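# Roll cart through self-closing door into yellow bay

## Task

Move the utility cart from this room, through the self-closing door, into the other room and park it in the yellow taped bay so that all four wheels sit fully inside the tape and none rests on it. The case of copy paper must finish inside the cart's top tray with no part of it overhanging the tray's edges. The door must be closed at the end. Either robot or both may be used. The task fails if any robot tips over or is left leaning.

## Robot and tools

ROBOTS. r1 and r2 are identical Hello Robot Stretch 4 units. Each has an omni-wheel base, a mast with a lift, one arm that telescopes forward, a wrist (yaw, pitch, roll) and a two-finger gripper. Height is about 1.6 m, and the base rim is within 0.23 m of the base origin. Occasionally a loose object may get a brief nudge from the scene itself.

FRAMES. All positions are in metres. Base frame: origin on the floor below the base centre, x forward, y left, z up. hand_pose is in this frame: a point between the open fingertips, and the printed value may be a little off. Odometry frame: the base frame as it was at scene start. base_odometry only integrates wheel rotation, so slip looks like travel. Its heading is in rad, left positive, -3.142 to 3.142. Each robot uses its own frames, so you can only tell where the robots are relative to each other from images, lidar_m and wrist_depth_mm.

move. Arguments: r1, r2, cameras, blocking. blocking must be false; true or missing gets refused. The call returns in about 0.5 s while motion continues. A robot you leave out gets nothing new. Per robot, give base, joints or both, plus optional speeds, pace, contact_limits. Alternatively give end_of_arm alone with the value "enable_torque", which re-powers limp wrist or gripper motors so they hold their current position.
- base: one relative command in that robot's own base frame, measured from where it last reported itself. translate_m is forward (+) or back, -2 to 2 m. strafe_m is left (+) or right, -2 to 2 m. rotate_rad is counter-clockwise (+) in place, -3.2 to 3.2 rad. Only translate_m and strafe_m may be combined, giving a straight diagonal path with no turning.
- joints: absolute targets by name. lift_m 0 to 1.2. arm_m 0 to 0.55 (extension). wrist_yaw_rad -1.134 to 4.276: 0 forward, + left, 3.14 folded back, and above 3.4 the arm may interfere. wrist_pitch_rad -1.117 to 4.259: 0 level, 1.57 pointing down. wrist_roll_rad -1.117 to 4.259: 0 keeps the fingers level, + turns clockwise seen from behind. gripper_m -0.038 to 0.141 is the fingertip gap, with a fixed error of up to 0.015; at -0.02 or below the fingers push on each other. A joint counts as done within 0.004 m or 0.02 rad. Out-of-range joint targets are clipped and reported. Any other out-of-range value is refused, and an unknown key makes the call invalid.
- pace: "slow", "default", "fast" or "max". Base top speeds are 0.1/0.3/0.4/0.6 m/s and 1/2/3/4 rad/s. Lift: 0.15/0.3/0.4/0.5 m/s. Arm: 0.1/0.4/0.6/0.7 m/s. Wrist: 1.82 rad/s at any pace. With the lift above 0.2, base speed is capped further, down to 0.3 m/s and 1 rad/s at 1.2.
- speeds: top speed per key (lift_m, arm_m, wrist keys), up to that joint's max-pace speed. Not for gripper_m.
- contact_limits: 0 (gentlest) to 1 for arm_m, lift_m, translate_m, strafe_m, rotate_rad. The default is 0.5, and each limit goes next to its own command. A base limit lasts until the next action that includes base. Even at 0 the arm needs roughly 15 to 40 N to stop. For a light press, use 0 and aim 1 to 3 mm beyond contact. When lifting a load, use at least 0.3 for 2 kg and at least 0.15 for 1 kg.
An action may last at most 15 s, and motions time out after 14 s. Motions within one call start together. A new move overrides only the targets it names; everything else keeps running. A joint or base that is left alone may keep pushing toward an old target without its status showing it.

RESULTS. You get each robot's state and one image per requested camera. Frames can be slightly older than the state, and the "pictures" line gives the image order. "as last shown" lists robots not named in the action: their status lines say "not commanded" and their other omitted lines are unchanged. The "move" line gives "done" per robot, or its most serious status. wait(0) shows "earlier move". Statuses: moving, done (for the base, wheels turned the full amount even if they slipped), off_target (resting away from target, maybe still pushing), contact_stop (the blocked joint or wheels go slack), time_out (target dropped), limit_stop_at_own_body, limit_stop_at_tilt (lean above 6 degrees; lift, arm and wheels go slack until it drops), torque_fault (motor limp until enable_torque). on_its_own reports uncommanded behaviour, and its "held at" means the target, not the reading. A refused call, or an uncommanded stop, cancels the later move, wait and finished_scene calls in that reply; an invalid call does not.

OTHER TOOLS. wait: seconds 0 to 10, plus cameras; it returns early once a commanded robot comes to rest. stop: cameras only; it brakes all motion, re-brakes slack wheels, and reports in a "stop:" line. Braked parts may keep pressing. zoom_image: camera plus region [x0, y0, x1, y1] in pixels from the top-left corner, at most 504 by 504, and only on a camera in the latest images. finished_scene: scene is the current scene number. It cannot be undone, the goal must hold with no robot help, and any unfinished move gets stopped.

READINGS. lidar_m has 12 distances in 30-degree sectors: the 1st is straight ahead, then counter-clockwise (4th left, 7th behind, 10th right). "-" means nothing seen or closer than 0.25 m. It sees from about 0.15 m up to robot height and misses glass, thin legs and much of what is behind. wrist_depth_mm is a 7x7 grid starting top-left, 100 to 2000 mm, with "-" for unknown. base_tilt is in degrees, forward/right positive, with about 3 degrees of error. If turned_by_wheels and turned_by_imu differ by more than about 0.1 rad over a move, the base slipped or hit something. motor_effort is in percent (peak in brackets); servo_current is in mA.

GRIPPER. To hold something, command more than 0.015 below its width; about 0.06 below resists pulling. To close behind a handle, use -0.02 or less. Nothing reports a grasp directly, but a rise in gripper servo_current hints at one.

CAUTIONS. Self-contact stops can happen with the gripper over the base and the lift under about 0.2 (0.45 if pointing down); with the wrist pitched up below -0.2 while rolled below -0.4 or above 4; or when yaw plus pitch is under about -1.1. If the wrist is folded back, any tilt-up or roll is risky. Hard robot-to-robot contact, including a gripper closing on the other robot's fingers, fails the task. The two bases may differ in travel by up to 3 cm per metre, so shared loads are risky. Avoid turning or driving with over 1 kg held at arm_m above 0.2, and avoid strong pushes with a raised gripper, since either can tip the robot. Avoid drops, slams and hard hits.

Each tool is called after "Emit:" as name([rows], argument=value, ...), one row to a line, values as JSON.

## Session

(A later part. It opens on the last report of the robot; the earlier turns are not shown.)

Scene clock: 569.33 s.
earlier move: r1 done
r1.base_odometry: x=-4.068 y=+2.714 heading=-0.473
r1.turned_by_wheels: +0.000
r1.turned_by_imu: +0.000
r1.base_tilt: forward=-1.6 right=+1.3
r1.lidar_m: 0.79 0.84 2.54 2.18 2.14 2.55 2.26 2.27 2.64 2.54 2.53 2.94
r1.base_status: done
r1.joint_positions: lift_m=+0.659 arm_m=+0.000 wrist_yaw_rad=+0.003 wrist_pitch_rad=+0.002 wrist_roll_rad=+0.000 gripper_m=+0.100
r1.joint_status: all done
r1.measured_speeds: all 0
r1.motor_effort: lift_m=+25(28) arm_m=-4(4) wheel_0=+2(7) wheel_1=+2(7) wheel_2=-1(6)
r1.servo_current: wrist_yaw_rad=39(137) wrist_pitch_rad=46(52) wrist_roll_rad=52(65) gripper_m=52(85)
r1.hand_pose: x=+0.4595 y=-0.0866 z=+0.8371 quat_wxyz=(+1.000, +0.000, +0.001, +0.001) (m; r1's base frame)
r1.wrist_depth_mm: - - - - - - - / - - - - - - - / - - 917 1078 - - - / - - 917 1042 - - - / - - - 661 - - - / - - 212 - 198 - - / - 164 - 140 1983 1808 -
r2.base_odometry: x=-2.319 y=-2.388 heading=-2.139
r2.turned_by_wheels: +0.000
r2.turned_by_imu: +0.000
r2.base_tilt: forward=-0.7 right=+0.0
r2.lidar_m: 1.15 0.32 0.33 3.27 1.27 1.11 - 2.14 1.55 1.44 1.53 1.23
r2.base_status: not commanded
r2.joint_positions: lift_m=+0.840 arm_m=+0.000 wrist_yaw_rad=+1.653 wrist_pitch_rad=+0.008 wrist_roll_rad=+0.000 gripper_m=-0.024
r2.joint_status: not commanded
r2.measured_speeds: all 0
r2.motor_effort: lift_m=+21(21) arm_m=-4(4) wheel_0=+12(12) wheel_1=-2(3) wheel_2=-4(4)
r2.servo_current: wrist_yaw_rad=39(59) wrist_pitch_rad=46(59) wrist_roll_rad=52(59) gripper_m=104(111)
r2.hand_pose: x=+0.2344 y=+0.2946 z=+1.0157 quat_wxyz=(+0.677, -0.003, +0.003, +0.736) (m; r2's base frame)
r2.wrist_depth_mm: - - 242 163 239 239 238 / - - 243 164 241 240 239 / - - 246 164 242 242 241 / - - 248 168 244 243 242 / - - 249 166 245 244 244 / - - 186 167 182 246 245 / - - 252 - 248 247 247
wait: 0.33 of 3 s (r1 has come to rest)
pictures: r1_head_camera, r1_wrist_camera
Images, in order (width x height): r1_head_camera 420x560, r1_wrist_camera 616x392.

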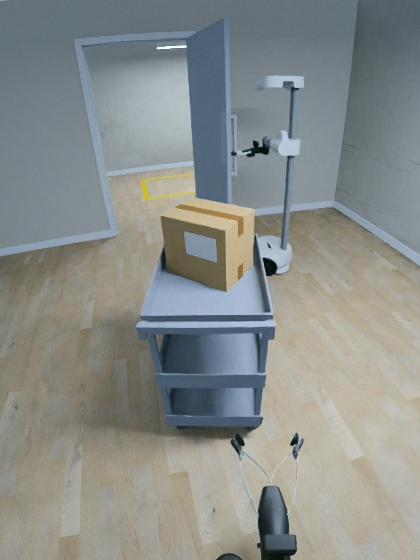

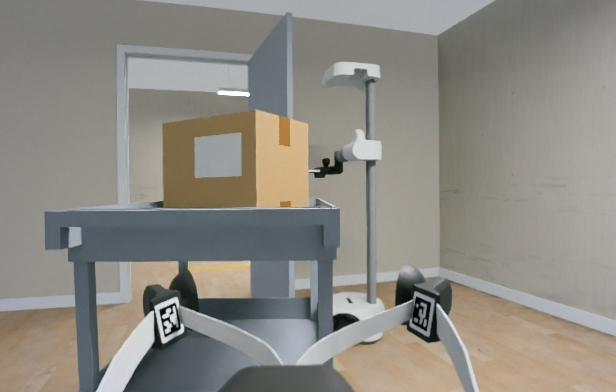

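Emit:
move(blocking=false, r1={"base":{"strafe_m":0.14},"joints":{"lift_m":0.695}}, cameras=[])

Emit:
wait(seconds=2, cameras=["r1_head_camera","r1_wrist_camera"])

Scene clock: 594.60 s.
move: r1 moving
r1.base_odometry: x=-4.052 y=+2.746 heading=-0.473
r1.turned_by_wheels: +0.000
r1.turned_by_imu: +0.000
r1.base_tilt: forward=-1.6 right=+1.3
r1.lidar_m: 0.80 0.85 2.50 2.14 2.11 2.49 2.28 2.28 2.64 2.59 2.57 3.00
r1.base_status: strafe_m moving
r1.joint_positions: lift_m=+0.690 arm_m=+0.000 wrist_yaw_rad=+0.003 wrist_pitch_rad=+0.002 wrist_roll_rad=+0.000 gripper_m=+0.100
r1.joint_status: lift_m moving
r1.measured_speeds: translate_m=+0.000 strafe_m=+0.141 rotate_rad=-0.001 lift_m=+0.059 arm_m=+0.000 wrist_yaw_rad=+0.000 wrist_pitch_rad=+0.000 wrist_roll_rad=+0.000
r1.motor_effort: lift_m=+27(28) arm_m=-4(4) wheel_0=-9(9) wheel_1=+9(10) wheel_2=+0(1)
r1.servo_current: wrist_yaw_rad=52(65) wrist_pitch_rad=39(46) wrist_roll_rad=39(59) gripper_m=39(46)
r1.hand_pose: x=+0.4595 y=-0.0866 z=+0.8672 quat_wxyz=(+1.000, +0.000, +0.001, +0.001) (m; r1's base frame)
r1.wrist_depth_mm: - - - - - - - / - - - - - - - / - - 960 - - - - / - - 946 960 - - - / - - - - - - - / - 215 212 - 194 - - / - 163 - 140 - 1863 -
r2: as last shown
r2.base_tilt: forward=-0.7 right=+0.1
r2.lidar_m: 1.16 0.35 0.30 3.27 1.28 1.10 - 2.16 1.53 1.47 1.51 1.21
r2.motor_effort: lift_m=+21(21) arm_m=-4(4) wheel_0=+12(12) wheel_1=-3(3) wheel_2=-3(4)
r2.servo_current: wrist_yaw_rad=46(59) wrist_pitch_rad=46(52) wrist_roll_rad=46(59) gripper_m=98(104)
r2.wrist_depth_mm: - - 243 163 240 238 237 / - - 243 164 241 239 239 / - - 245 164 243 241 240 / - - 247 168 245 243 242 / - - 249 165 246 245 243 / - - 187 167 182 246 245 / - - 251 - 249 247 247
pictures: none
No camera images: "cameras" was empty.

Scene clock: 595.80 s.
earlier move: r1 done
r1.base_odometry: x=-4.005 y=+2.838 heading=-0.473
r1.turned_by_wheels: +0.000
r1.turned_by_imu: +0.000
r1.base_tilt: forward=-1.6 right=+1.2
r1.lidar_m: 0.79 3.48 2.41 2.04 2.01 2.37 2.30 2.31 2.68 2.68 2.67 0.84
r1.base_status: done
r1.joint_positions: lift_m=+0.694 arm_m=+0.000 wrist_yaw_rad=+0.003 wrist_pitch_rad=+0.002 wrist_roll_rad=+0.000 gripper_m=+0.100
r1.joint_status: all done
r1.measured_speeds: all 0
r1.motor_effort: lift_m=+25(28) arm_m=-4(4) wheel_0=-2(10) wheel_1=-1(10) wheel_2=+0(1)
r1.servo_current: wrist_yaw_rad=52(72) wrist_pitch_rad=46(46) wrist_roll_rad=46(65) gripper_m=39(46)
r1.hand_pose: x=+0.4595 y=-0.0867 z=+0.8721 quat_wxyz=(+1.000, +0.000, +0.001, +0.001) (m; r1's base frame)
r1.wrist_depth_mm: - - - - - - - / - - - - - - - / - - - 917 - - - / - - - 891 - - - / - - - - - - - / - - 213 - 198 - - / - 1921 866 139 - 1863 -
r2.base_odometry: x=-2.319 y=-2.388 heading=-2.139
r2.turned_by_wheels: +0.000
r2.turned_by_imu: +0.000
r2.base_tilt: forward=-0.7 right=+0.1
r2.lidar_m: 1.14 0.32 0.30 3.28 1.29 1.11 - 2.13 1.56 1.46 1.52 1.21
r2.base_status: not commanded
r2.joint_positions: lift_m=+0.840 arm_m=+0.000 wrist_yaw_rad=+1.653 wrist_pitch_rad=+0.008 wrist_roll_rad=+0.000 gripper_m=-0.024
r2.joint_status: not commanded
r2.measured_speeds: all 0
r2.motor_effort: lift_m=+21(21) arm_m=-4(4) wheel_0=+12(12) wheel_1=-2(3) wheel_2=-4(4)
r2.servo_current: wrist_yaw_rad=39(65) wrist_pitch_rad=46(59) wrist_roll_rad=52(59) gripper_m=104(111)
r2.hand_pose: x=+0.2344 y=+0.2946 z=+1.0157 quat_wxyz=(+0.677, -0.003, +0.003, +0.736) (m; r2's base frame)
r2.wrist_depth_mm: - - 241 162 240 238 236 / - - 244 163 241 239 238 / - - 246 164 243 241 241 / - - 247 168 246 243 242 / - - 248 166 246 245 244 / - - 187 167 182 247 245 / - - 252 - 249 247 247
wait: 1.20 of 2 s (r1 has come to rest)
pictures: r1_head_camera, r1_wrist_camera
Images, in order (width x height): r1_head_camera 420x560, r1_wrist_camera 616x392.

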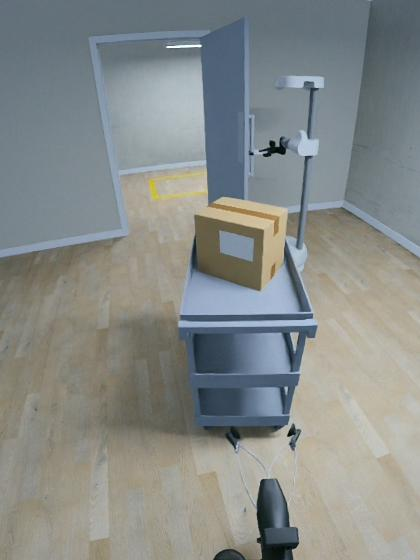

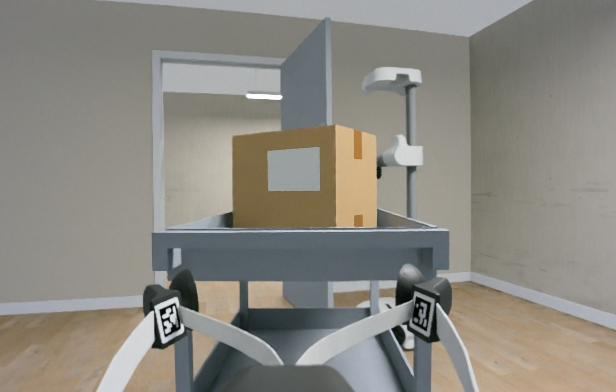

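Emit:
zoom_image(camera="r1_wrist_camera", region=[140, 200, 460, 300])

Scaled by 1.575.

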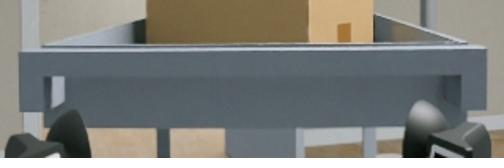

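Emit:
move(blocking=false, r1={"joints":{"lift_m":0.709,"wrist_roll_rad":1.57}}, cameras=[])

Emit:
wait(seconds=2, cameras=["r1_wrist_camera"])

Scene clock: 606.57 s.
move: r1 moving
r1.base_odometry: x=-4.005 y=+2.838 heading=-0.473
r1.turned_by_wheels: +0.000
r1.turned_by_imu: +0.000
r1.base_tilt: forward=-1.6 right=+1.3
r1.lidar_m: 0.80 3.48 2.40 2.06 2.03 2.39 2.31 2.30 2.67 2.67 2.66 0.82
r1.base_status: not commanded
r1.joint_positions: lift_m=+0.709 arm_m=+0.000 wrist_yaw_rad=+0.003 wrist_pitch_rad=+0.002 wrist_roll_rad=+0.580 gripper_m=+0.100
r1.joint_status: lift_m moving; wrist_roll_rad moving
r1.measured_speeds: translate_m=+0.000 strafe_m=+0.000 rotate_rad=+0.000 lift_m=+0.000 arm_m=+0.000 wrist_yaw_rad=+0.000 wrist_pitch_rad=+0.000 wrist_roll_rad=+1.818
r1.motor_effort: lift_m=+24(27) arm_m=-4(4) wheel_0=-2(2) wheel_1=+0(1) wheel_2=+0(0)
r1.servo_current: wrist_yaw_rad=39(65) wrist_pitch_rad=39(52) wrist_roll_rad=65(111) gripper_m=39(46)
r1.hand_pose: x=+0.4595 y=-0.0867 z=+0.8861 quat_wxyz=(+0.958, +0.286, +0.001, +0.001) (m; r1's base frame)
r1.wrist_depth_mm: - - - - - - - / - - - - - - - / - - - 931 - - - / - - 1042 904 640 - - / - - - 654 - - 1921 / - - 211 - 191 1618 1499 / - - - 144 - - 1255
r2: as last shown
r2.lidar_m: 1.16 0.33 0.30 3.27 1.29 1.11 - 2.13 1.54 1.47 1.53 1.21
r2.motor_effort: lift_m=+21(21) arm_m=-4(4) wheel_0=+11(12) wheel_1=-2(3) wheel_2=-4(4)
r2.servo_current: wrist_yaw_rad=46(52) wrist_pitch_rad=52(52) wrist_roll_rad=46(52) gripper_m=104(104)
r2.wrist_depth_mm: - - 243 163 239 238 236 / - - 244 164 240 240 238 / - - 245 164 243 241 240 / - - 247 168 245 242 242 / - - 249 166 245 244 243 / - - 187 167 182 246 245 / - - 251 - 248 246 246
pictures: none
No camera images: "cameras" was empty.

Scene clock: 607.60 s.
earlier move: r1 done
r1.base_odometry: x=-4.005 y=+2.838 heading=-0.473
r1.turned_by_wheels: +0.000
r1.turned_by_imu: +0.000
r1.base_tilt: forward=-1.6 right=+1.3
r1.lidar_m: 0.79 3.49 2.37 2.05 2.02 2.40 2.31 2.29 2.67 2.68 2.67 0.86
r1.base_status: not commanded
r1.joint_positions: lift_m=+0.709 arm_m=+0.000 wrist_yaw_rad=+0.003 wrist_pitch_rad=+0.002 wrist_roll_rad=+1.568 gripper_m=+0.100
r1.joint_status: all done
r1.measured_speeds: all 0
r1.motor_effort: lift_m=+25(27) arm_m=-4(4) wheel_0=-2(2) wheel_1=+0(1) wheel_2=+0(0)
r1.servo_current: wrist_yaw_rad=59(78) wrist_pitch_rad=39(52) wrist_roll_rad=52(111) gripper_m=39(52)
r1.hand_pose: x=+0.4595 y=-0.0867 z=+0.8861 quat_wxyz=(+0.708, +0.706, +0.002, +0.000) (m; r1's base frame)
r1.wrist_depth_mm: - - - - - 1756 1281 / - - - - - 1708 1182 / - - - 1008 - 654 - / - - 917 904 - - - / - - - 960 - - - / - - 213 - 193 - - / - - - 144 - 1921 1255
r2.base_odometry: x=-2.319 y=-2.388 heading=-2.139
r2.turned_by_wheels: +0.000
r2.turned_by_imu: +0.000
r2.base_tilt: forward=-0.6 right=+0.0
r2.lidar_m: 1.16 0.34 0.32 3.27 1.28 1.10 - 2.13 1.55 1.45 1.54 1.22
r2.base_status: not commanded
r2.joint_positions: lift_m=+0.840 arm_m=+0.000 wrist_yaw_rad=+1.653 wrist_pitch_rad=+0.008 wrist_roll_rad=+0.000 gripper_m=-0.024
r2.joint_status: not commanded
r2.measured_speeds: all 0
r2.motor_effort: lift_m=+21(21) arm_m=-4(4) wheel_0=+12(12) wheel_1=-3(3) wheel_2=-4(4)
r2.servo_current: wrist_yaw_rad=46(52) wrist_pitch_rad=46(59) wrist_roll_rad=59(59) gripper_m=104(111)
r2.hand_pose: x=+0.2344 y=+0.2946 z=+1.0157 quat_wxyz=(+0.677, -0.003, +0.003, +0.736) (m; r2's base frame)
r2.wrist_depth_mm: - - 241 163 240 238 237 / - - 244 164 241 240 239 / - - 245 164 242 241 240 / - - 247 168 245 243 242 / - - 249 166 247 244 244 / - - 187 167 182 247 247 / - - 251 - 249 247 246
wait: 1.03 of 2 s (r1 has come to rest)
pictures: r1_wrist_camera
Images, in order (width x height): r1_wrist_camera 616x392.

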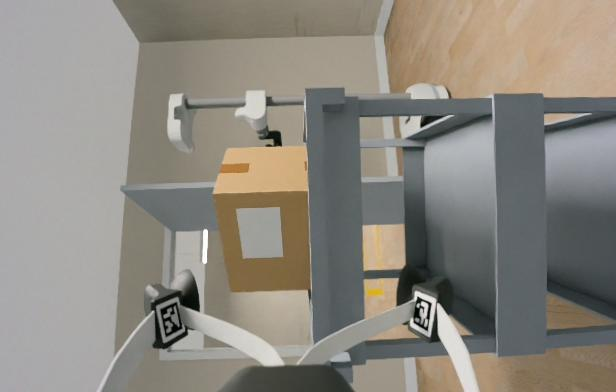

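Emit:
move(blocking=false, r1={"base":{"translate_m":0.17,"strafe_m":-0.02},"joints":{"lift_m":0.687},"pace":"slow"}, cameras=[])

Emit:
wait(seconds=4, cameras=["r1_wrist_camera","r1_head_camera"])

Scene clock: 616.33 s.
move: r1 moving
r1.base_odometry: x=-3.994 y=+2.831 heading=-0.473
r1.turned_by_wheels: +0.000
r1.turned_by_imu: +0.000
r1.base_tilt: forward=-1.6 right=+1.2
r1.lidar_m: 0.79 3.47 2.39 2.04 2.01 2.37 2.31 2.32 2.71 2.65 2.65 0.81
r1.base_status: translate_m moving; strafe_m moving
r1.joint_positions: lift_m=+0.690 arm_m=+0.000 wrist_yaw_rad=+0.003 wrist_pitch_rad=+0.002 wrist_roll_rad=+1.568 gripper_m=+0.100
r1.joint_status: lift_m moving
r1.measured_speeds: translate_m=+0.048 strafe_m=-0.005 rotate_rad=-0.001 lift_m=-0.035 arm_m=+0.000 wrist_yaw_rad=+0.000 wrist_pitch_rad=+0.000 wrist_roll_rad=+0.000
r1.motor_effort: lift_m=+12(26) arm_m=-4(4) wheel_0=+7(7) wheel_1=+1(5) wheel_2=-6(7)
r1.servo_current: wrist_yaw_rad=59(59) wrist_pitch_rad=52(52) wrist_roll_rad=33(59) gripper_m=39(46)
r1.hand_pose: x=+0.4595 y=-0.0867 z=+0.8677 quat_wxyz=(+0.708, +0.706, +0.002, +0.000) (m; r1's base frame)
r1.wrist_depth_mm: - - - - - 1708 1205 / - - - - - 1756 1205 / - - - 976 - 640 - / - - 891 854 - 640 - / - - 991 917 - 647 - / - - 214 991 192 647 1182 / - - - 145 - 1708 1182
r2: as last shown
r2.base_tilt: forward=-0.7 right=+0.1
r2.lidar_m: 1.16 0.33 0.32 3.28 1.22 1.11 - 2.13 1.53 1.46 1.53 1.22
r2.servo_current: wrist_yaw_rad=46(59) wrist_pitch_rad=46(52) wrist_roll_rad=46(65) gripper_m=104(111)
r2.wrist_depth_mm: - - 243 163 239 238 238 / - - 244 164 242 241 238 / - - 246 164 243 241 241 / - - 246 167 244 242 240 / - - 249 166 246 245 244 / - - 187 167 182 246 245 / - - 251 - 249 247 246
pictures: none
No camera images: "cameras" was empty.

Scene clock: 618.83 s.
earlier move: r1 done
r1.base_odometry: x=-3.862 y=+2.743 heading=-0.473
r1.turned_by_wheels: +0.000
r1.turned_by_imu: +0.000
r1.base_tilt: forward=-1.6 right=+1.3
r1.lidar_m: 0.63 3.32 2.50 2.12 2.11 2.46 2.45 2.46 2.87 2.59 2.62 0.67
r1.base_status: done
r1.joint_positions: lift_m=+0.688 arm_m=+0.000 wrist_yaw_rad=+0.003 wrist_pitch_rad=+0.002 wrist_roll_rad=+1.568 gripper_m=+0.100
r1.joint_status: all done
r1.measured_speeds: all 0
r1.motor_effort: lift_m=+12(26) arm_m=-3(4) wheel_0=+3(8) wheel_1=+2(7) wheel_2=-3(7)
r1.servo_current: wrist_yaw_rad=39(72) wrist_pitch_rad=33(52) wrist_roll_rad=59(65) gripper_m=46(52)
r1.hand_pose: x=+0.4595 y=-0.0867 z=+0.8651 quat_wxyz=(+0.708, +0.706, +0.002, +0.000) (m; r1's base frame)
r1.wrist_depth_mm: - - - - - 1708 1182 / - - - - - 512 1098 / - - - 820 - - 484 / - - 723 699 - - 488 / - - 750 424 - - 492 / - - 216 820 193 - 492 / - - - 144 - 1863 -
r2.base_odometry: x=-2.319 y=-2.388 heading=-2.139
r2.turned_by_wheels: +0.000
r2.turned_by_imu: +0.000
r2.base_tilt: forward=-0.7 right=+0.0
r2.lidar_m: 1.16 0.31 0.32 3.28 1.27 1.08 - 2.13 1.55 1.46 1.51 1.19
r2.base_status: not commanded
r2.joint_positions: lift_m=+0.840 arm_m=+0.000 wrist_yaw_rad=+1.653 wrist_pitch_rad=+0.008 wrist_roll_rad=+0.000 gripper_m=-0.024
r2.joint_status: not commanded
r2.measured_speeds: all 0
r2.motor_effort: lift_m=+21(21) arm_m=-4(4) wheel_0=+11(12) wheel_1=-3(3) wheel_2=-3(4)
r2.servo_current: wrist_yaw_rad=33(59) wrist_pitch_rad=52(59) wrist_roll_rad=39(65) gripper_m=104(111)
r2.hand_pose: x=+0.2344 y=+0.2946 z=+1.0157 quat_wxyz=(+0.677, -0.003, +0.003, +0.736) (m; r2's base frame)
r2.wrist_depth_mm: - - 241 162 240 238 236 / - - 244 164 241 239 237 / - - 245 165 243 241 240 / - - 247 167 245 243 241 / - - 249 166 246 245 243 / - - 187 167 182 246 245 / - - 252 - 249 246 246
wait: 2.50 of 4 s (r1 has come to rest)
pictures: r1_head_camera, r1_wrist_camera
Images, in order (width x height): r1_head_camera 420x560, r1_wrist_camera 616x392.

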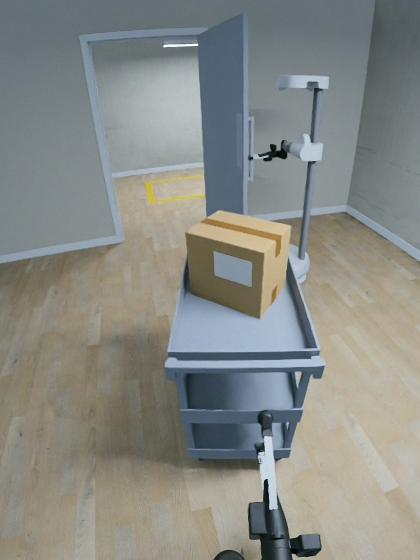

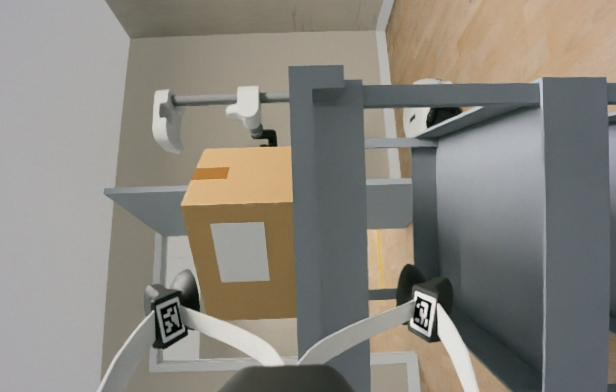

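Emit:
zoom_image(camera="r1_wrist_camera", region=[250, 50, 430, 150])

Emit:
zoom_image(camera="r1_head_camera", region=[150, 320, 340, 480])

Scaled by 2.800.

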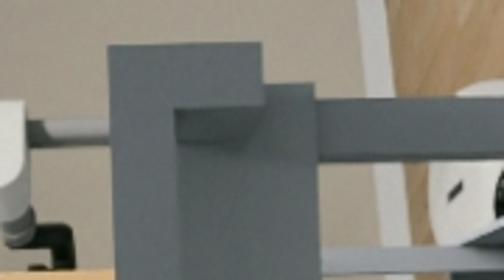

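Scaled by 2.653 from the camera's 420x560 image, which has a finer 600x800 frame.

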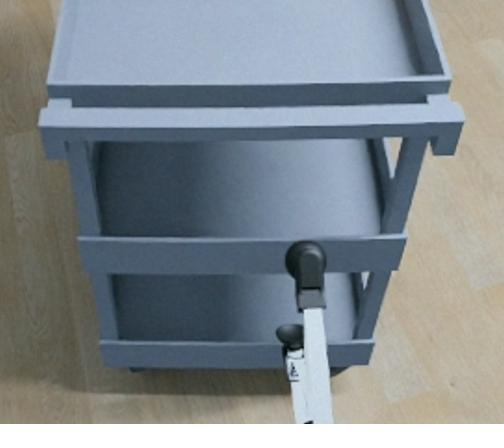

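Emit:
move(blocking=false, r1={"base":{"translate_m":0.09,"strafe_m":0.015},"pace":"slow","contact_limits":{"translate_m":0.2}}, cameras=[])

Emit:
wait(seconds=3, cameras=["r1_wrist_camera","r1_head_camera"])

Scene clock: 629.97 s.
move: r1 moving
r1.base_odometry: x=-3.850 y=+2.739 heading=-0.473
r1.turned_by_wheels: +0.000
r1.turned_by_imu: +0.000
r1.base_tilt: forward=-1.6 right=+1.3
r1.lidar_m: 0.62 0.68 2.49 2.12 2.08 2.45 2.49 2.48 2.88 2.60 2.59 0.66
r1.base_status: translate_m moving; strafe_m moving
r1.joint_positions: lift_m=+0.688 arm_m=+0.000 wrist_yaw_rad=+0.003 wrist_pitch_rad=+0.002 wrist_roll_rad=+1.568 gripper_m=+0.100
r1.joint_status: not commanded
r1.measured_speeds: translate_m=+0.048 strafe_m=+0.008 rotate_rad=+0.000 lift_m=+0.000 arm_m=+0.000 wrist_yaw_rad=+0.000 wrist_pitch_rad=+0.000 wrist_roll_rad=+0.000
r1.motor_effort: lift_m=+12(12) arm_m=-4(4) wheel_0=+3(6) wheel_1=+5(5) wheel_2=-4(7)
r1.servo_current: wrist_yaw_rad=52(65) wrist_pitch_rad=33(46) wrist_roll_rad=52(59) gripper_m=39(46)
r1.contact_limits: translate_m 0.2
r1.hand_pose: x=+0.4595 y=-0.0867 z=+0.8651 quat_wxyz=(+0.708, +0.706, +0.002, +0.000) (m; r1's base frame)
r1.wrist_depth_mm: - - - - - 1708 1160 / - - - - - 1464 1160 / - - - 809 - - - / - - 699 683 - - - / - - 741 723 - - - / - - 215 809 193 - - / - - - 144 - 1756 -
r2: as last shown
r2.lidar_m: 1.15 0.33 0.32 3.28 1.25 1.10 - 2.17 1.56 1.47 1.53 1.21
r2.motor_effort: lift_m=+21(21) arm_m=-4(4) wheel_0=+11(12) wheel_1=-2(3) wheel_2=-4(4)
r2.servo_current: wrist_yaw_rad=52(59) wrist_pitch_rad=52(59) wrist_roll_rad=33(52) gripper_m=104(104)
r2.wrist_depth_mm: - - 242 163 239 238 237 / - - 243 164 240 240 239 / - - 245 165 242 242 240 / - - 247 168 245 243 242 / - - 248 166 246 244 244 / - - 187 166 182 246 245 / - - 251 - 248 247 247
pictures: none
No camera images: "cameras" was empty.

Scene clock: 631.63 s.
earlier move: r1 done
r1.base_odometry: x=-3.776 y=+2.715 heading=-0.473
r1.turned_by_wheels: +0.000
r1.turned_by_imu: +0.000
r1.base_tilt: forward=-1.6 right=+1.2
r1.lidar_m: 0.54 0.57 2.47 2.10 2.10 2.50 2.57 2.53 2.98 2.59 2.60 0.57
r1.base_status: done
r1.joint_positions: lift_m=+0.688 arm_m=+0.000 wrist_yaw_rad=+0.003 wrist_pitch_rad=+0.002 wrist_roll_rad=+1.568 gripper_m=+0.100
r1.joint_status: not commanded
r1.measured_speeds: all 0
r1.motor_effort: lift_m=+12(12) arm_m=-4(4) wheel_0=+4(7) wheel_1=+3(7) wheel_2=-2(7)
r1.servo_current: wrist_yaw_rad=26(65) wrist_pitch_rad=39(52) wrist_roll_rad=39(59) gripper_m=39(52)
r1.contact_limits: translate_m 0.2
r1.hand_pose: x=+0.4595 y=-0.0867 z=+0.8651 quat_wxyz=(+0.708, +0.706, +0.002, +0.000) (m; r1's base frame)
r1.wrist_depth_mm: - - - - - 1576 1138 / - - - - 402 407 410 / - - 788 699 1921 - - / - - 627 609 - - - / - - 661 647 - - - / - - 215 334 193 - - / - - - 144 - 1808 -
r2.base_odometry: x=-2.319 y=-2.388 heading=-2.139
r2.turned_by_wheels: +0.000
r2.turned_by_imu: +0.000
r2.base_tilt: forward=-0.7 right=+0.0
r2.lidar_m: 1.14 0.34 0.30 3.28 1.25 1.12 - 2.13 1.54 1.47 1.53 1.23
r2.base_status: not commanded
r2.joint_positions: lift_m=+0.840 arm_m=+0.000 wrist_yaw_rad=+1.653 wrist_pitch_rad=+0.008 wrist_roll_rad=+0.000 gripper_m=-0.024
r2.joint_status: not commanded
r2.measured_speeds: all 0
r2.motor_effort: lift_m=+21(21) arm_m=-4(4) wheel_0=+12(12) wheel_1=-3(3) wheel_2=-4(4)
r2.servo_current: wrist_yaw_rad=52(59) wrist_pitch_rad=46(59) wrist_roll_rad=39(59) gripper_m=104(111)
r2.hand_pose: x=+0.2344 y=+0.2946 z=+1.0157 quat_wxyz=(+0.677, -0.003, +0.003, +0.736) (m; r2's base frame)
r2.wrist_depth_mm: - - 242 163 239 238 237 / - - 244 164 241 240 238 / - - 245 164 243 242 240 / - - 246 167 244 243 242 / - - 248 166 246 243 243 / - - 187 167 182 246 246 / - - 252 - 249 247 246
wait: 1.67 of 3 s (r1 has come to rest)
pictures: r1_head_camera, r1_wrist_camera
Images, in order (width x height): r1_head_camera 420x560, r1_wrist_camera 616x392.

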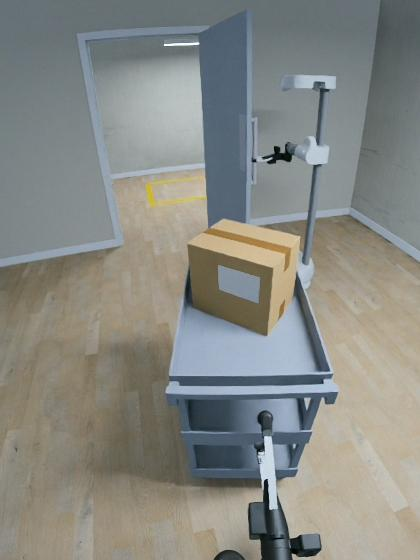

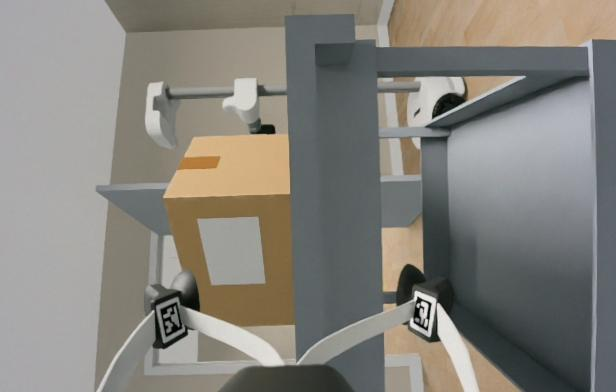

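Emit:
move(blocking=false, r1={"base":{"translate_m":0.06},"pace":"slow","contact_limits":{"translate_m":0.1}}, cameras=[])

Emit:
wait(seconds=3, cameras=["r1_wrist_camera","r1_head_camera"])

Scene clock: 636.60 s.
move: r1 moving
r1.base_odometry: x=-3.764 y=+2.710 heading=-0.472
r1.turned_by_wheels: +0.000
r1.turned_by_imu: +0.000
r1.base_tilt: forward=-1.6 right=+1.3
r1.lidar_m: 0.53 0.59 2.51 2.13 2.12 2.45 2.55 2.56 2.97 2.59 2.59 0.57
r1.base_status: translate_m moving
r1.joint_positions: lift_m=+0.688 arm_m=+0.000 wrist_yaw_rad=+0.003 wrist_pitch_rad=+0.002 wrist_roll_rad=+1.568 gripper_m=+0.100
r1.joint_status: not commanded
r1.measured_speeds: translate_m=+0.048 strafe_m=+0.000 rotate_rad=-0.003 lift_m=+0.000 arm_m=+0.000 wrist_yaw_rad=+0.000 wrist_pitch_rad=+0.000 wrist_roll_rad=+0.000
r1.motor_effort: lift_m=+12(12) arm_m=-4(4) wheel_0=+6(6) wheel_1=+5(6) wheel_2=-3(6)
r1.servo_current: wrist_yaw_rad=33(59) wrist_pitch_rad=46(46) wrist_roll_rad=39(59) gripper_m=46(46)
r1.contact_limits: translate_m 0.1
r1.hand_pose: x=+0.4595 y=-0.0867 z=+0.8651 quat_wxyz=(+0.708, +0.706, +0.002, +0.000) (m; r1's base frame)
r1.wrist_depth_mm: - - - - - 1618 1182 / - - - - 402 413 415 / - - 768 691 - - - / - - 621 603 - - - / - - 654 634 387 - - / - - 215 324 193 - - / - - - 144 - 1756 -
r2: as last shown
r2.lidar_m: 1.13 0.32 0.31 3.28 1.29 1.10 - 2.13 1.55 1.46 1.54 1.22
r2.motor_effort: lift_m=+21(21) arm_m=-4(4) wheel_0=+12(12) wheel_1=-2(3) wheel_2=-4(4)
r2.servo_current: wrist_yaw_rad=46(65) wrist_pitch_rad=52(59) wrist_roll_rad=52(59) gripper_m=111(111)
r2.wrist_depth_mm: - - 243 162 239 238 237 / - - 243 164 241 240 238 / - - 246 164 243 241 241 / - - 247 167 244 243 243 / - - 248 166 247 244 243 / - - 187 167 182 246 246 / - - 252 - 248 246 247
pictures: none
No camera images: "cameras" was empty.

Scene clock: 637.93 s.
earlier move: r1 done
r1.base_odometry: x=-3.722 y=+2.688 heading=-0.472
r1.turned_by_wheels: +0.000
r1.turned_by_imu: +0.000
r1.base_tilt: forward=-1.6 right=+1.2
r1.lidar_m: 0.49 0.53 2.49 2.14 2.13 2.49 2.62 2.63 3.02 2.58 2.59 0.50
r1.base_status: done
r1.joint_positions: lift_m=+0.688 arm_m=+0.000 wrist_yaw_rad=+0.003 wrist_pitch_rad=+0.002 wrist_roll_rad=+1.568 gripper_m=+0.100
r1.joint_status: not commanded
r1.measured_speeds: all 0
r1.motor_effort: lift_m=+12(13) arm_m=-4(4) wheel_0=+4(7) wheel_1=+4(6) wheel_2=-1(6)
r1.servo_current: wrist_yaw_rad=52(72) wrist_pitch_rad=46(46) wrist_roll_rad=46(65) gripper_m=52(52)
r1.contact_limits: translate_m 0.1
r1.hand_pose: x=+0.4595 y=-0.0867 z=+0.8651 quat_wxyz=(+0.708, +0.706, +0.002, +0.000) (m; r1's base frame)
r1.wrist_depth_mm: - - - - 338 340 340 / - - - - 1863 1863 - / - - 707 668 332 - - / - - 569 273 - - - / - - 603 585 334 - - / - - 215 276 193 - - / - - - 144 - 1808 -
r2.base_odometry: x=-2.319 y=-2.388 heading=-2.139
r2.turned_by_wheels: +0.000
r2.turned_by_imu: +0.000
r2.base_tilt: forward=-0.6 right=+0.0
r2.lidar_m: 1.14 0.34 0.32 3.28 1.25 1.09 - 2.14 1.51 1.47 1.52 1.23
r2.base_status: not commanded
r2.joint_positions: lift_m=+0.840 arm_m=+0.000 wrist_yaw_rad=+1.653 wrist_pitch_rad=+0.008 wrist_roll_rad=+0.000 gripper_m=-0.024
r2.joint_status: not commanded
r2.measured_speeds: all 0
r2.motor_effort: lift_m=+21(21) arm_m=-4(4) wheel_0=+12(12) wheel_1=-3(3) wheel_2=-4(4)
r2.servo_current: wrist_yaw_rad=52(65) wrist_pitch_rad=46(59) wrist_roll_rad=52(59) gripper_m=98(111)
r2.hand_pose: x=+0.2344 y=+0.2946 z=+1.0157 quat_wxyz=(+0.677, -0.003, +0.003, +0.736) (m; r2's base frame)
r2.wrist_depth_mm: - - 242 163 239 238 238 / - - 244 164 241 240 238 / - - 245 164 243 241 240 / - - 246 167 244 242 242 / - - 249 166 245 244 243 / - - 187 167 182 247 246 / - - 251 - 250 247 247
wait: 1.33 of 3 s (r1 has come to rest)
pictures: r1_head_camera, r1_wrist_camera
Images, in order (width x height): r1_head_camera 420x560, r1_wrist_camera 616x392.

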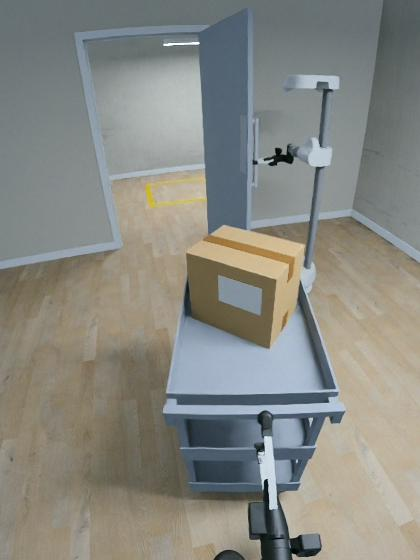

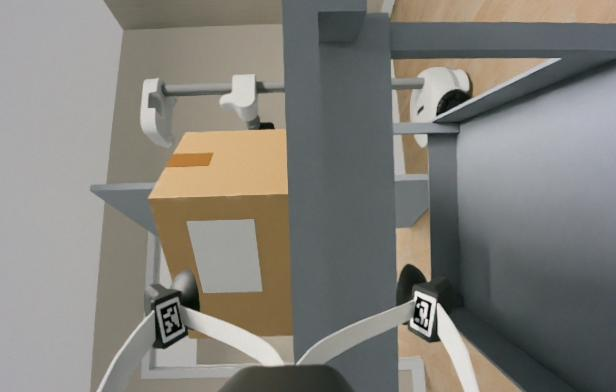

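Emit:
move(blocking=false, r1={"base":{"translate_m":0.025},"joints":{"lift_m":0.682},"pace":"slow","contact_limits":{"translate_m":0.1}}, cameras=[])

Emit:
wait(seconds=2, cameras=["r1_wrist_camera"])

Emit:
zoom_image(camera="r1_wrist_camera", region=[140, 200, 460, 392])

Scene clock: 647.30 s.
move: r1 moving
r1.base_odometry: x=-3.711 y=+2.683 heading=-0.472
r1.turned_by_wheels: +0.000
r1.turned_by_imu: +0.000
r1.base_tilt: forward=-1.6 right=+1.2
r1.lidar_m: 0.46 0.53 2.51 2.14 2.13 2.50 2.61 2.62 2.99 2.59 2.57 0.50
r1.base_status: translate_m moving
r1.joint_positions: lift_m=+0.683 arm_m=+0.000 wrist_yaw_rad=+0.003 wrist_pitch_rad=+0.002 wrist_roll_rad=+1.568 gripper_m=+0.100
r1.joint_status: lift_m moving
r1.measured_speeds: translate_m=+0.049 strafe_m=+0.000 rotate_rad=+0.002 lift_m=+0.000 arm_m=+0.000 wrist_yaw_rad=+0.000 wrist_pitch_rad=+0.000 wrist_roll_rad=+0.000
r1.motor_effort: lift_m=+12(12) arm_m=-4(4) wheel_0=+4(7) wheel_1=+5(5) wheel_2=-6(6)
r1.servo_current: wrist_yaw_rad=59(59) wrist_pitch_rad=33(46) wrist_roll_rad=33(59) gripper_m=52(52)
r1.contact_limits: translate_m 0.1
r1.hand_pose: x=+0.4595 y=-0.0867 z=+0.8601 quat_wxyz=(+0.708, +0.706, +0.002, +0.000) (m; r1's base frame)
r1.wrist_depth_mm: - - - 262 327 329 343 / - - - - 1808 1756 - / - - 691 262 325 - - / - - 564 263 324 - - / - - 591 265 327 - - / - - 216 634 192 - - / - - - 144 - 1808 -
r2: as last shown
r2.base_tilt: forward=-0.7 right=+0.0
r2.lidar_m: 1.14 0.31 0.32 3.27 1.28 1.10 - 2.15 1.54 1.46 1.51 1.22
r2.motor_effort: lift_m=+21(21) arm_m=-4(4) wheel_0=+12(12) wheel_1=-2(3) wheel_2=-4(4)
r2.servo_current: wrist_yaw_rad=52(52) wrist_pitch_rad=52(52) wrist_roll_rad=39(52) gripper_m=98(111)
r2.wrist_depth_mm: - - 242 163 240 238 237 / - - 244 164 242 238 239 / - - 246 164 243 241 241 / - - 246 168 244 244 242 / - - 249 166 246 246 243 / - - 187 167 182 247 244 / - - 251 - 248 247 247
pictures: none
No camera images: "cameras" was empty.

Scene clock: 648.07 s.
earlier move: r1 done
r1.base_odometry: x=-3.700 y=+2.677 heading=-0.472
r1.turned_by_wheels: +0.000
r1.turned_by_imu: +0.000
r1.base_tilt: forward=-1.6 right=+1.3
r1.lidar_m: 0.45 0.48 2.50 2.15 2.14 2.48 2.64 2.63 3.01 2.56 2.57 0.47
r1.base_status: done
r1.joint_positions: lift_m=+0.683 arm_m=+0.000 wrist_yaw_rad=+0.003 wrist_pitch_rad=+0.002 wrist_roll_rad=+1.568 gripper_m=+0.100
r1.joint_status: all done
r1.measured_speeds: all 0
r1.motor_effort: lift_m=+12(12) arm_m=-4(4) wheel_0=+4(7) wheel_1=+3(5) wheel_2=-2(6)
r1.servo_current: wrist_yaw_rad=39(65) wrist_pitch_rad=46(52) wrist_roll_rad=59(65) gripper_m=39(52)
r1.contact_limits: translate_m 0.1
r1.hand_pose: x=+0.4595 y=-0.0867 z=+0.8601 quat_wxyz=(+0.708, +0.706, +0.002, +0.000) (m; r1's base frame)
r1.wrist_depth_mm: - - - - 312 314 315 / - - - 1863 1863 1708 - / - - 683 249 309 - - / - - 549 249 309 - - / - - 574 249 312 - - / - - 215 251 193 - - / - - - 144 315 1808 -
r2.base_odometry: x=-2.319 y=-2.388 heading=-2.139
r2.turned_by_wheels: +0.000
r2.turned_by_imu: +0.000
r2.base_tilt: forward=-0.7 right=+0.1
r2.lidar_m: 1.15 0.31 0.31 3.29 1.26 1.11 - 2.12 1.54 1.46 1.54 1.21
r2.base_status: not commanded
r2.joint_positions: lift_m=+0.840 arm_m=+0.000 wrist_yaw_rad=+1.653 wrist_pitch_rad=+0.008 wrist_roll_rad=+0.000 gripper_m=-0.024
r2.joint_status: not commanded
r2.measured_speeds: all 0
r2.motor_effort: lift_m=+21(21) arm_m=-4(4) wheel_0=+12(12) wheel_1=-2(3) wheel_2=-4(4)
r2.servo_current: wrist_yaw_rad=52(52) wrist_pitch_rad=46(52) wrist_roll_rad=52(59) gripper_m=98(111)
r2.hand_pose: x=+0.2344 y=+0.2946 z=+1.0157 quat_wxyz=(+0.677, -0.003, +0.003, +0.736) (m; r2's base frame)
r2.wrist_depth_mm: - - 243 163 239 238 236 / - - 243 164 241 240 238 / - - 245 164 243 242 240 / - - 247 167 245 243 242 / - - 249 166 246 245 244 / - - 186 167 182 247 246 / - - 252 - 248 247 248
wait: 0.77 of 2 s (r1 has come to rest)
pictures: r1_wrist_camera
Images, in order (width x height): r1_wrist_camera 616x392.

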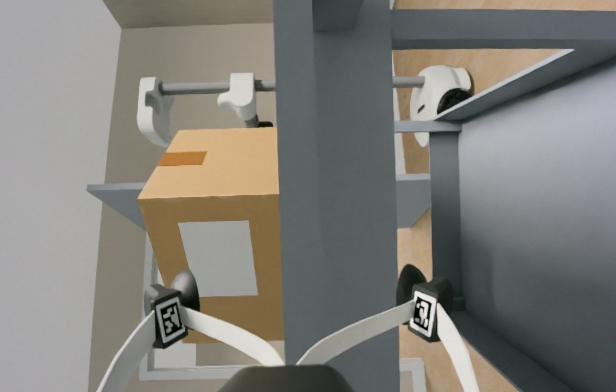

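Scaled by 1.575.

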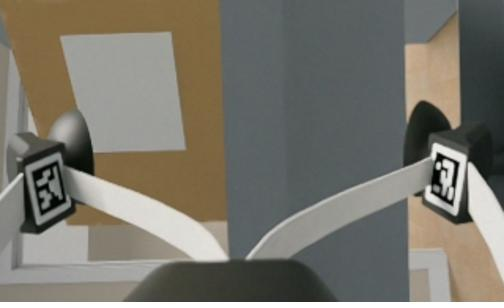

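Emit:
move(blocking=false, r1={"base":{"translate_m":0.042},"pace":"slow","contact_limits":{"translate_m":0.1}}, cameras=[])

Emit:
wait(seconds=2, cameras=["r1_wrist_camera"])

Emit:
zoom_image(camera="r1_wrist_camera", region=[140, 200, 460, 392])

Scene clock: 655.80 s.
move: r1 moving
r1.base_odometry: x=-3.689 y=+2.671 heading=-0.472
r1.turned_by_wheels: +0.000
r1.turned_by_imu: +0.000
r1.base_tilt: forward=-1.6 right=+1.3
r1.lidar_m: 0.46 0.47 2.50 2.14 2.14 2.49 2.64 2.64 3.01 2.57 2.57 0.48
r1.base_status: translate_m moving
r1.joint_positions: lift_m=+0.683 arm_m=+0.000 wrist_yaw_rad=+0.003 wrist_pitch_rad=+0.002 wrist_roll_rad=+1.568 gripper_m=+0.100
r1.joint_status: not commanded
r1.measured_speeds: translate_m=+0.049 strafe_m=+0.000 rotate_rad=+0.000 lift_m=+0.000 arm_m=+0.000 wrist_yaw_rad=+0.000 wrist_pitch_rad=+0.000 wrist_roll_rad=+0.000
r1.motor_effort: lift_m=+12(12) arm_m=-4(4) wheel_0=+4(7) wheel_1=+5(7) wheel_2=-6(6)
r1.servo_current: wrist_yaw_rad=39(59) wrist_pitch_rad=39(52) wrist_roll_rad=46(65) gripper_m=46(46)
r1.contact_limits: translate_m 0.1
r1.hand_pose: x=+0.4595 y=-0.0867 z=+0.8601 quat_wxyz=(+0.708, +0.706, +0.002, +0.000) (m; r1's base frame)
r1.wrist_depth_mm: - - - - 300 304 315 / - - - 1863 297 1708 - / - - 654 237 298 - - / - - 530 236 298 - - / - - 564 238 300 - - / - - 216 239 192 - - / - - - 144 303 1863 -
r2: as last shown
r2.base_tilt: forward=-0.6 right=+0.0
r2.lidar_m: 1.16 0.36 0.28 3.28 1.25 1.06 - 2.16 1.55 1.46 1.51 1.24
r2.motor_effort: lift_m=+21(21) arm_m=-3(4) wheel_0=+12(12) wheel_1=-3(3) wheel_2=-4(4)
r2.servo_current: wrist_yaw_rad=46(59) wrist_pitch_rad=52(52) wrist_roll_rad=52(52) gripper_m=104(111)
r2.wrist_depth_mm: - - 243 163 240 238 237 / - - 244 164 241 240 239 / - - 246 164 243 242 241 / - - 247 167 243 244 242 / - - 248 167 246 245 243 / - - 186 167 182 245 245 / - - 252 - 249 246 247
pictures: none
No camera images: "cameras" was empty.

Scene clock: 656.87 s.
earlier move: r1 done
r1.base_odometry: x=-3.663 y=+2.658 heading=-0.472
r1.turned_by_wheels: +0.000
r1.turned_by_imu: +0.000
r1.base_tilt: forward=-1.6 right=+1.3
r1.lidar_m: 0.42 0.45 2.51 2.14 2.16 2.50 2.67 2.66 3.02 2.57 2.54 0.46
r1.base_status: done
r1.joint_positions: lift_m=+0.683 arm_m=+0.000 wrist_yaw_rad=+0.003 wrist_pitch_rad=+0.002 wrist_roll_rad=+1.568 gripper_m=+0.100
r1.joint_status: not commanded
r1.measured_speeds: all 0
r1.motor_effort: lift_m=+12(12) arm_m=-4(4) wheel_0=+3(7) wheel_1=+2(7) wheel_2=-1(6)
r1.servo_current: wrist_yaw_rad=65(65) wrist_pitch_rad=39(52) wrist_roll_rad=39(65) gripper_m=46(52)
r1.contact_limits: translate_m 0.1
r1.hand_pose: x=+0.4595 y=-0.0867 z=+0.8601 quat_wxyz=(+0.708, +0.706, +0.002, +0.000) (m; r1's base frame)
r1.wrist_depth_mm: - - - 264 264 294 418 / - - - 206 265 1708 - / - - 621 554 267 - - / - - 504 207 268 - - / - - 530 207 268 - - / - - 216 208 191 - - / - - - 144 272 1808 -
r2.base_odometry: x=-2.319 y=-2.388 heading=-2.139
r2.turned_by_wheels: +0.000
r2.turned_by_imu: +0.000
r2.base_tilt: forward=-0.7 right=+0.1
r2.lidar_m: 1.15 0.34 0.31 3.29 1.26 1.10 - 2.15 1.52 1.46 1.52 1.21
r2.base_status: not commanded
r2.joint_positions: lift_m=+0.840 arm_m=+0.000 wrist_yaw_rad=+1.653 wrist_pitch_rad=+0.008 wrist_roll_rad=+0.000 gripper_m=-0.024
r2.joint_status: not commanded
r2.measured_speeds: all 0
r2.motor_effort: lift_m=+21(21) arm_m=-3(4) wheel_0=+12(12) wheel_1=-2(3) wheel_2=-4(4)
r2.servo_current: wrist_yaw_rad=46(59) wrist_pitch_rad=52(52) wrist_roll_rad=46(59) gripper_m=104(111)
r2.hand_pose: x=+0.2344 y=+0.2946 z=+1.0157 quat_wxyz=(+0.677, -0.003, +0.003, +0.736) (m; r2's base frame)
r2.wrist_depth_mm: - - 242 163 240 238 238 / - - 245 164 242 240 238 / - - 247 164 243 241 240 / - - 247 167 244 243 242 / - - 248 166 247 243 244 / - - 186 167 182 246 245 / - - 252 - 250 247 247
wait: 1.07 of 2 s (r1 has come to rest)
pictures: r1_wrist_camera
Images, in order (width x height): r1_wrist_camera 616x392.

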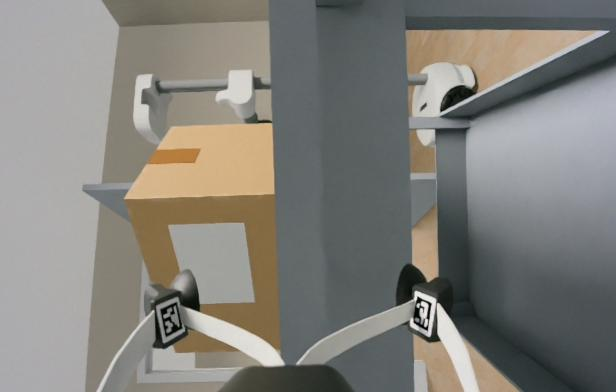

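Scaled by 1.575.

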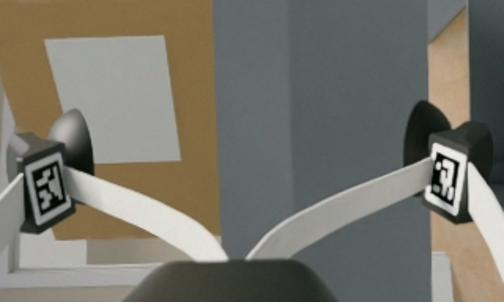

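Emit:
move(blocking=false, r1={"base":{"translate_m":0.015},"pace":"slow","contact_limits":{"translate_m":0.1}}, cameras=[])

Emit:
wait(seconds=1.5, cameras=[])

Emit:
move(blocking=false, r1={"joints":{"gripper_m":-0.01}}, cameras=[])

Emit:
wait(seconds=2, cameras=["r1_wrist_camera","r1_head_camera"])

Scene clock: 663.80 s.
move: r1 moving
r1.base_odometry: x=-3.653 y=+2.653 heading=-0.471
r1.turned_by_wheels: +0.001
r1.turned_by_imu: +0.000
r1.base_tilt: forward=-1.6 right=+1.2
r1.lidar_m: 0.41 0.43 2.53 2.16 2.16 2.49 2.68 2.69 2.99 2.56 2.56 0.45
r1.base_status: translate_m moving
r1.joint_positions: lift_m=+0.683 arm_m=+0.000 wrist_yaw_rad=+0.003 wrist_pitch_rad=+0.002 wrist_roll_rad=+1.568 gripper_m=+0.100
r1.joint_status: not commanded
r1.measured_speeds: translate_m=+0.030 strafe_m=+0.000 rotate_rad=+0.002 lift_m=+0.000 arm_m=+0.000 wrist_yaw_rad=+0.000 wrist_pitch_rad=+0.000 wrist_roll_rad=+0.000
r1.motor_effort: lift_m=+12(12) arm_m=-4(4) wheel_0=+4(7) wheel_1=+3(6) wheel_2=-4(7)
r1.servo_current: wrist_yaw_rad=33(59) wrist_pitch_rad=46(52) wrist_roll_rad=46(65) gripper_m=39(46)
r1.contact_limits: translate_m 0.1
r1.hand_pose: x=+0.4595 y=-0.0867 z=+0.8601 quat_wxyz=(+0.708, +0.706, +0.002, +0.000) (m; r1's base frame)
r1.wrist_depth_mm: - - - 253 254 1576 1205 / - - - 253 256 1756 - / - - 615 255 257 - - / - 517 492 256 257 - - / - - 521 256 257 - - / - - 549 198 198 - - / - - - 144 258 1863 -
r2: as last shown
r2.base_tilt: forward=-0.7 right=+0.0
r2.lidar_m: 1.16 0.31 0.31 3.28 1.26 1.11 - 2.14 1.52 1.45 1.52 1.22
r2.motor_effort: lift_m=+21(21) arm_m=-4(4) wheel_0=+12(12) wheel_1=-2(3) wheel_2=-3(4)
r2.servo_current: wrist_yaw_rad=46(46) wrist_pitch_rad=52(52) wrist_roll_rad=52(52) gripper_m=104(111)
r2.wrist_depth_mm: - - 242 163 240 239 237 / - - 243 164 241 238 239 / - - 245 164 242 241 240 / - - 247 167 245 243 242 / - - 249 166 246 245 244 / - - 187 167 182 246 246 / - - 252 - 248 247 247
pictures: none
No camera images: "cameras" was empty.

Scene clock: 664.37 s.
earlier move: r1 done
r1.base_odometry: x=-3.650 y=+2.651 heading=-0.471
r1.turned_by_wheels: +0.000
r1.turned_by_imu: +0.000
r1.base_tilt: forward=-1.6 right=+1.2
r1.lidar_m: 0.40 0.43 2.51 2.16 2.16 2.47 2.70 2.70 3.00 2.57 2.55 0.46
r1.base_status: done
r1.joint_positions: lift_m=+0.683 arm_m=+0.000 wrist_yaw_rad=+0.003 wrist_pitch_rad=+0.002 wrist_roll_rad=+1.568 gripper_m=+0.100
r1.joint_status: not commanded
r1.measured_speeds: all 0
r1.motor_effort: lift_m=+12(12) arm_m=-3(4) wheel_0=+4(7) wheel_1=+3(6) wheel_2=-2(7)
r1.servo_current: wrist_yaw_rad=46(91) wrist_pitch_rad=46(52) wrist_roll_rad=46(85) gripper_m=46(52)
r1.contact_limits: translate_m 0.1
r1.hand_pose: x=+0.4595 y=-0.0867 z=+0.8601 quat_wxyz=(+0.708, +0.706, +0.002, +0.000) (m; r1's base frame)
r1.wrist_depth_mm: - - - 248 249 1618 1182 / - - - 250 250 1756 - / - - 609 252 251 - - / - 517 480 252 253 - - / - - 512 253 253 - - / - - 544 195 198 - - / - - - 144 255 1661 -
r2.base_odometry: x=-2.319 y=-2.388 heading=-2.139
r2.turned_by_wheels: +0.000
r2.turned_by_imu: +0.000
r2.base_tilt: forward=-0.7 right=+0.0
r2.lidar_m: 1.17 0.35 0.31 3.29 1.26 1.10 - 2.13 1.56 1.46 1.50 1.23
r2.base_status: not commanded
r2.joint_positions: lift_m=+0.840 arm_m=+0.000 wrist_yaw_rad=+1.653 wrist_pitch_rad=+0.008 wrist_roll_rad=+0.000 gripper_m=-0.024
r2.joint_status: not commanded
r2.measured_speeds: all 0
r2.motor_effort: lift_m=+21(21) arm_m=-4(4) wheel_0=+12(12) wheel_1=-3(3) wheel_2=-4(4)
r2.servo_current: wrist_yaw_rad=46(59) wrist_pitch_rad=52(52) wrist_roll_rad=59(59) gripper_m=98(111)
r2.hand_pose: x=+0.2344 y=+0.2946 z=+1.0157 quat_wxyz=(+0.677, -0.003, +0.003, +0.736) (m; r2's base frame)
r2.wrist_depth_mm: - - 242 163 239 238 236 / - - 243 164 241 240 239 / - - 245 165 243 241 240 / - - 246 168 244 243 241 / - - 249 166 247 244 243 / - - 187 167 182 245 246 / - - 251 - 249 246 247
wait: 0.57 of 1.5 s (r1 has come to rest)
pictures: none
No camera images: "cameras" was empty.

Scene clock: 664.87 s.
move: r1 moving
r1.base_odometry: x=-3.650 y=+2.651 heading=-0.471
r1.turned_by_wheels: +0.000
r1.turned_by_imu: +0.000
r1.base_tilt: forward=-1.6 right=+1.3
r1.lidar_m: 0.41 0.42 2.51 2.17 2.15 2.49 2.68 2.69 3.00 2.57 2.54 0.41
r1.base_status: not commanded
r1.joint_positions: lift_m=+0.683 arm_m=+0.000 wrist_yaw_rad=+0.003 wrist_pitch_rad=+0.002 wrist_roll_rad=+1.568 gripper_m=+0.084
r1.joint_status: gripper_m moving
r1.measured_speeds: all 0
r1.motor_effort: lift_m=+12(12) arm_m=-4(4) wheel_0=+3(4) wheel_1=+3(3) wheel_2=-2(2)
r1.servo_current: wrist_yaw_rad=52(65) wrist_pitch_rad=33(46) wrist_roll_rad=46(72) gripper_m=91(98)
r1.contact_limits: translate_m 0.1
r1.hand_pose: x=+0.4595 y=-0.0867 z=+0.8601 quat_wxyz=(+0.708, +0.706, +0.002, +0.000) (m; r1's base frame)
r1.wrist_depth_mm: - - - 250 251 1618 1205 / - - - 250 251 1756 - / - - 609 251 251 - - / - 512 484 251 253 - - / - - 512 253 253 - - / - - 214 194 193 - - / - - - 139 256 1708 -
r2: as last shown
r2.base_tilt: forward=-0.7 right=+0.1
r2.lidar_m: 1.15 0.33 0.30 3.27 1.27 1.09 - 2.13 1.54 1.47 1.55 1.24
r2.motor_effort: lift_m=+21(21) arm_m=-4(4) wheel_0=+12(12) wheel_1=-2(3) wheel_2=-4(4)
r2.servo_current: wrist_yaw_rad=52(59) wrist_pitch_rad=46(59) wrist_roll_rad=46(59) gripper_m=104(104)
r2.wrist_depth_mm: - - 242 163 239 239 238 / - - 243 164 239 240 239 / - - 246 164 243 242 240 / - - 247 168 244 243 241 / - - 249 166 245 244 243 / - - 187 167 182 246 245 / - - 251 - 249 247 247
pictures: none
No camera images: "cameras" was empty.

Scene clock: 666.23 s.
earlier move: r1 done
r1.base_odometry: x=-3.650 y=+2.651 heading=-0.471
r1.turned_by_wheels: +0.000
r1.turned_by_imu: +0.000
r1.base_tilt: forward=-1.6 right=+1.3
r1.lidar_m: 0.40 0.43 2.50 2.16 2.17 2.50 2.69 2.70 3.01 2.55 2.57 0.45
r1.base_status: not commanded
r1.joint_positions: lift_m=+0.682 arm_m=+0.000 wrist_yaw_rad=+0.003 wrist_pitch_rad=+0.002 wrist_roll_rad=+1.568 gripper_m=-0.009
r1.joint_status: all done
r1.measured_speeds: all 0
r1.motor_effort: lift_m=+13(13) arm_m=-4(4) wheel_0=+3(4) wheel_1=+3(3) wheel_2=+0(2)
r1.servo_current: wrist_yaw_rad=65(72) wrist_pitch_rad=46(52) wrist_roll_rad=59(72) gripper_m=72(130)
r1.contact_limits: translate_m 0.1
r1.hand_pose: x=+0.4595 y=-0.0867 z=+0.8601 quat_wxyz=(+0.708, +0.706, +0.002, +0.000) (m; r1's base frame)
r1.wrist_depth_mm: - - - 247 248 1576 1229 / - - - 247 248 1708 - / - - 597 248 251 - - / - 492 484 249 250 - - / - - 512 250 251 - - / - - 190 200 182 - - / - - 634 129 253 135 -
r2.base_odometry: x=-2.319 y=-2.388 heading=-2.139
r2.turned_by_wheels: +0.000
r2.turned_by_imu: +0.000
r2.base_tilt: forward=-0.7 right=+0.0
r2.lidar_m: 1.16 0.34 0.31 3.27 1.29 1.11 - 2.14 1.54 1.47 1.54 1.22
r2.base_status: not commanded
r2.joint_positions: lift_m=+0.840 arm_m=+0.000 wrist_yaw_rad=+1.653 wrist_pitch_rad=+0.008 wrist_roll_rad=+0.000 gripper_m=-0.024
r2.joint_status: not commanded
r2.measured_speeds: all 0
r2.motor_effort: lift_m=+21(21) arm_m=-4(4) wheel_0=+12(12) wheel_1=-3(3) wheel_2=-4(4)
r2.servo_current: wrist_yaw_rad=52(65) wrist_pitch_rad=52(59) wrist_roll_rad=46(59) gripper_m=104(111)
r2.hand_pose: x=+0.2344 y=+0.2946 z=+1.0157 quat_wxyz=(+0.677, -0.003, +0.003, +0.736) (m; r2's base frame)
r2.wrist_depth_mm: - - 242 163 239 238 237 / - - 244 164 240 240 239 / - - 245 164 243 241 240 / - - 246 167 245 242 242 / - - 248 166 245 245 243 / - - 186 167 182 246 245 / - - 251 - 249 246 247
wait: 1.37 of 2 s (r1 has come to rest)
pictures: r1_head_camera, r1_wrist_camera
Images, in order (width x height): r1_head_camera 420x560, r1_wrist_camera 616x392.

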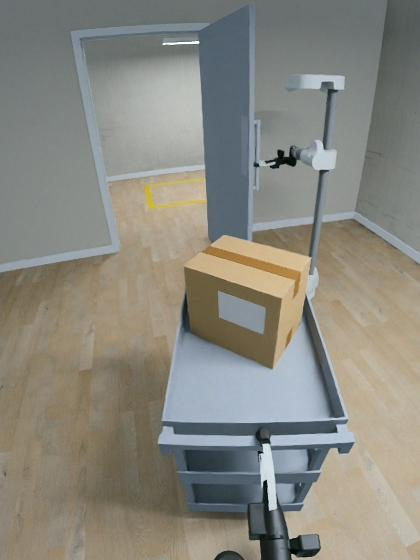

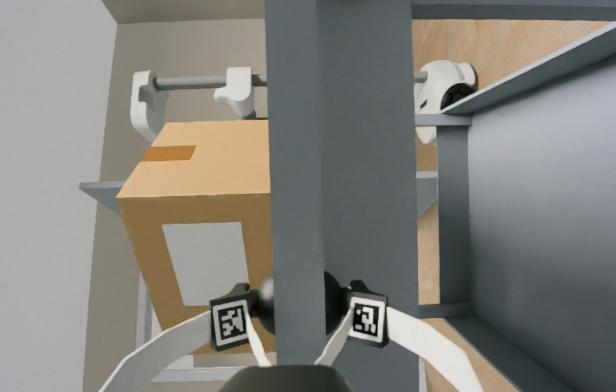

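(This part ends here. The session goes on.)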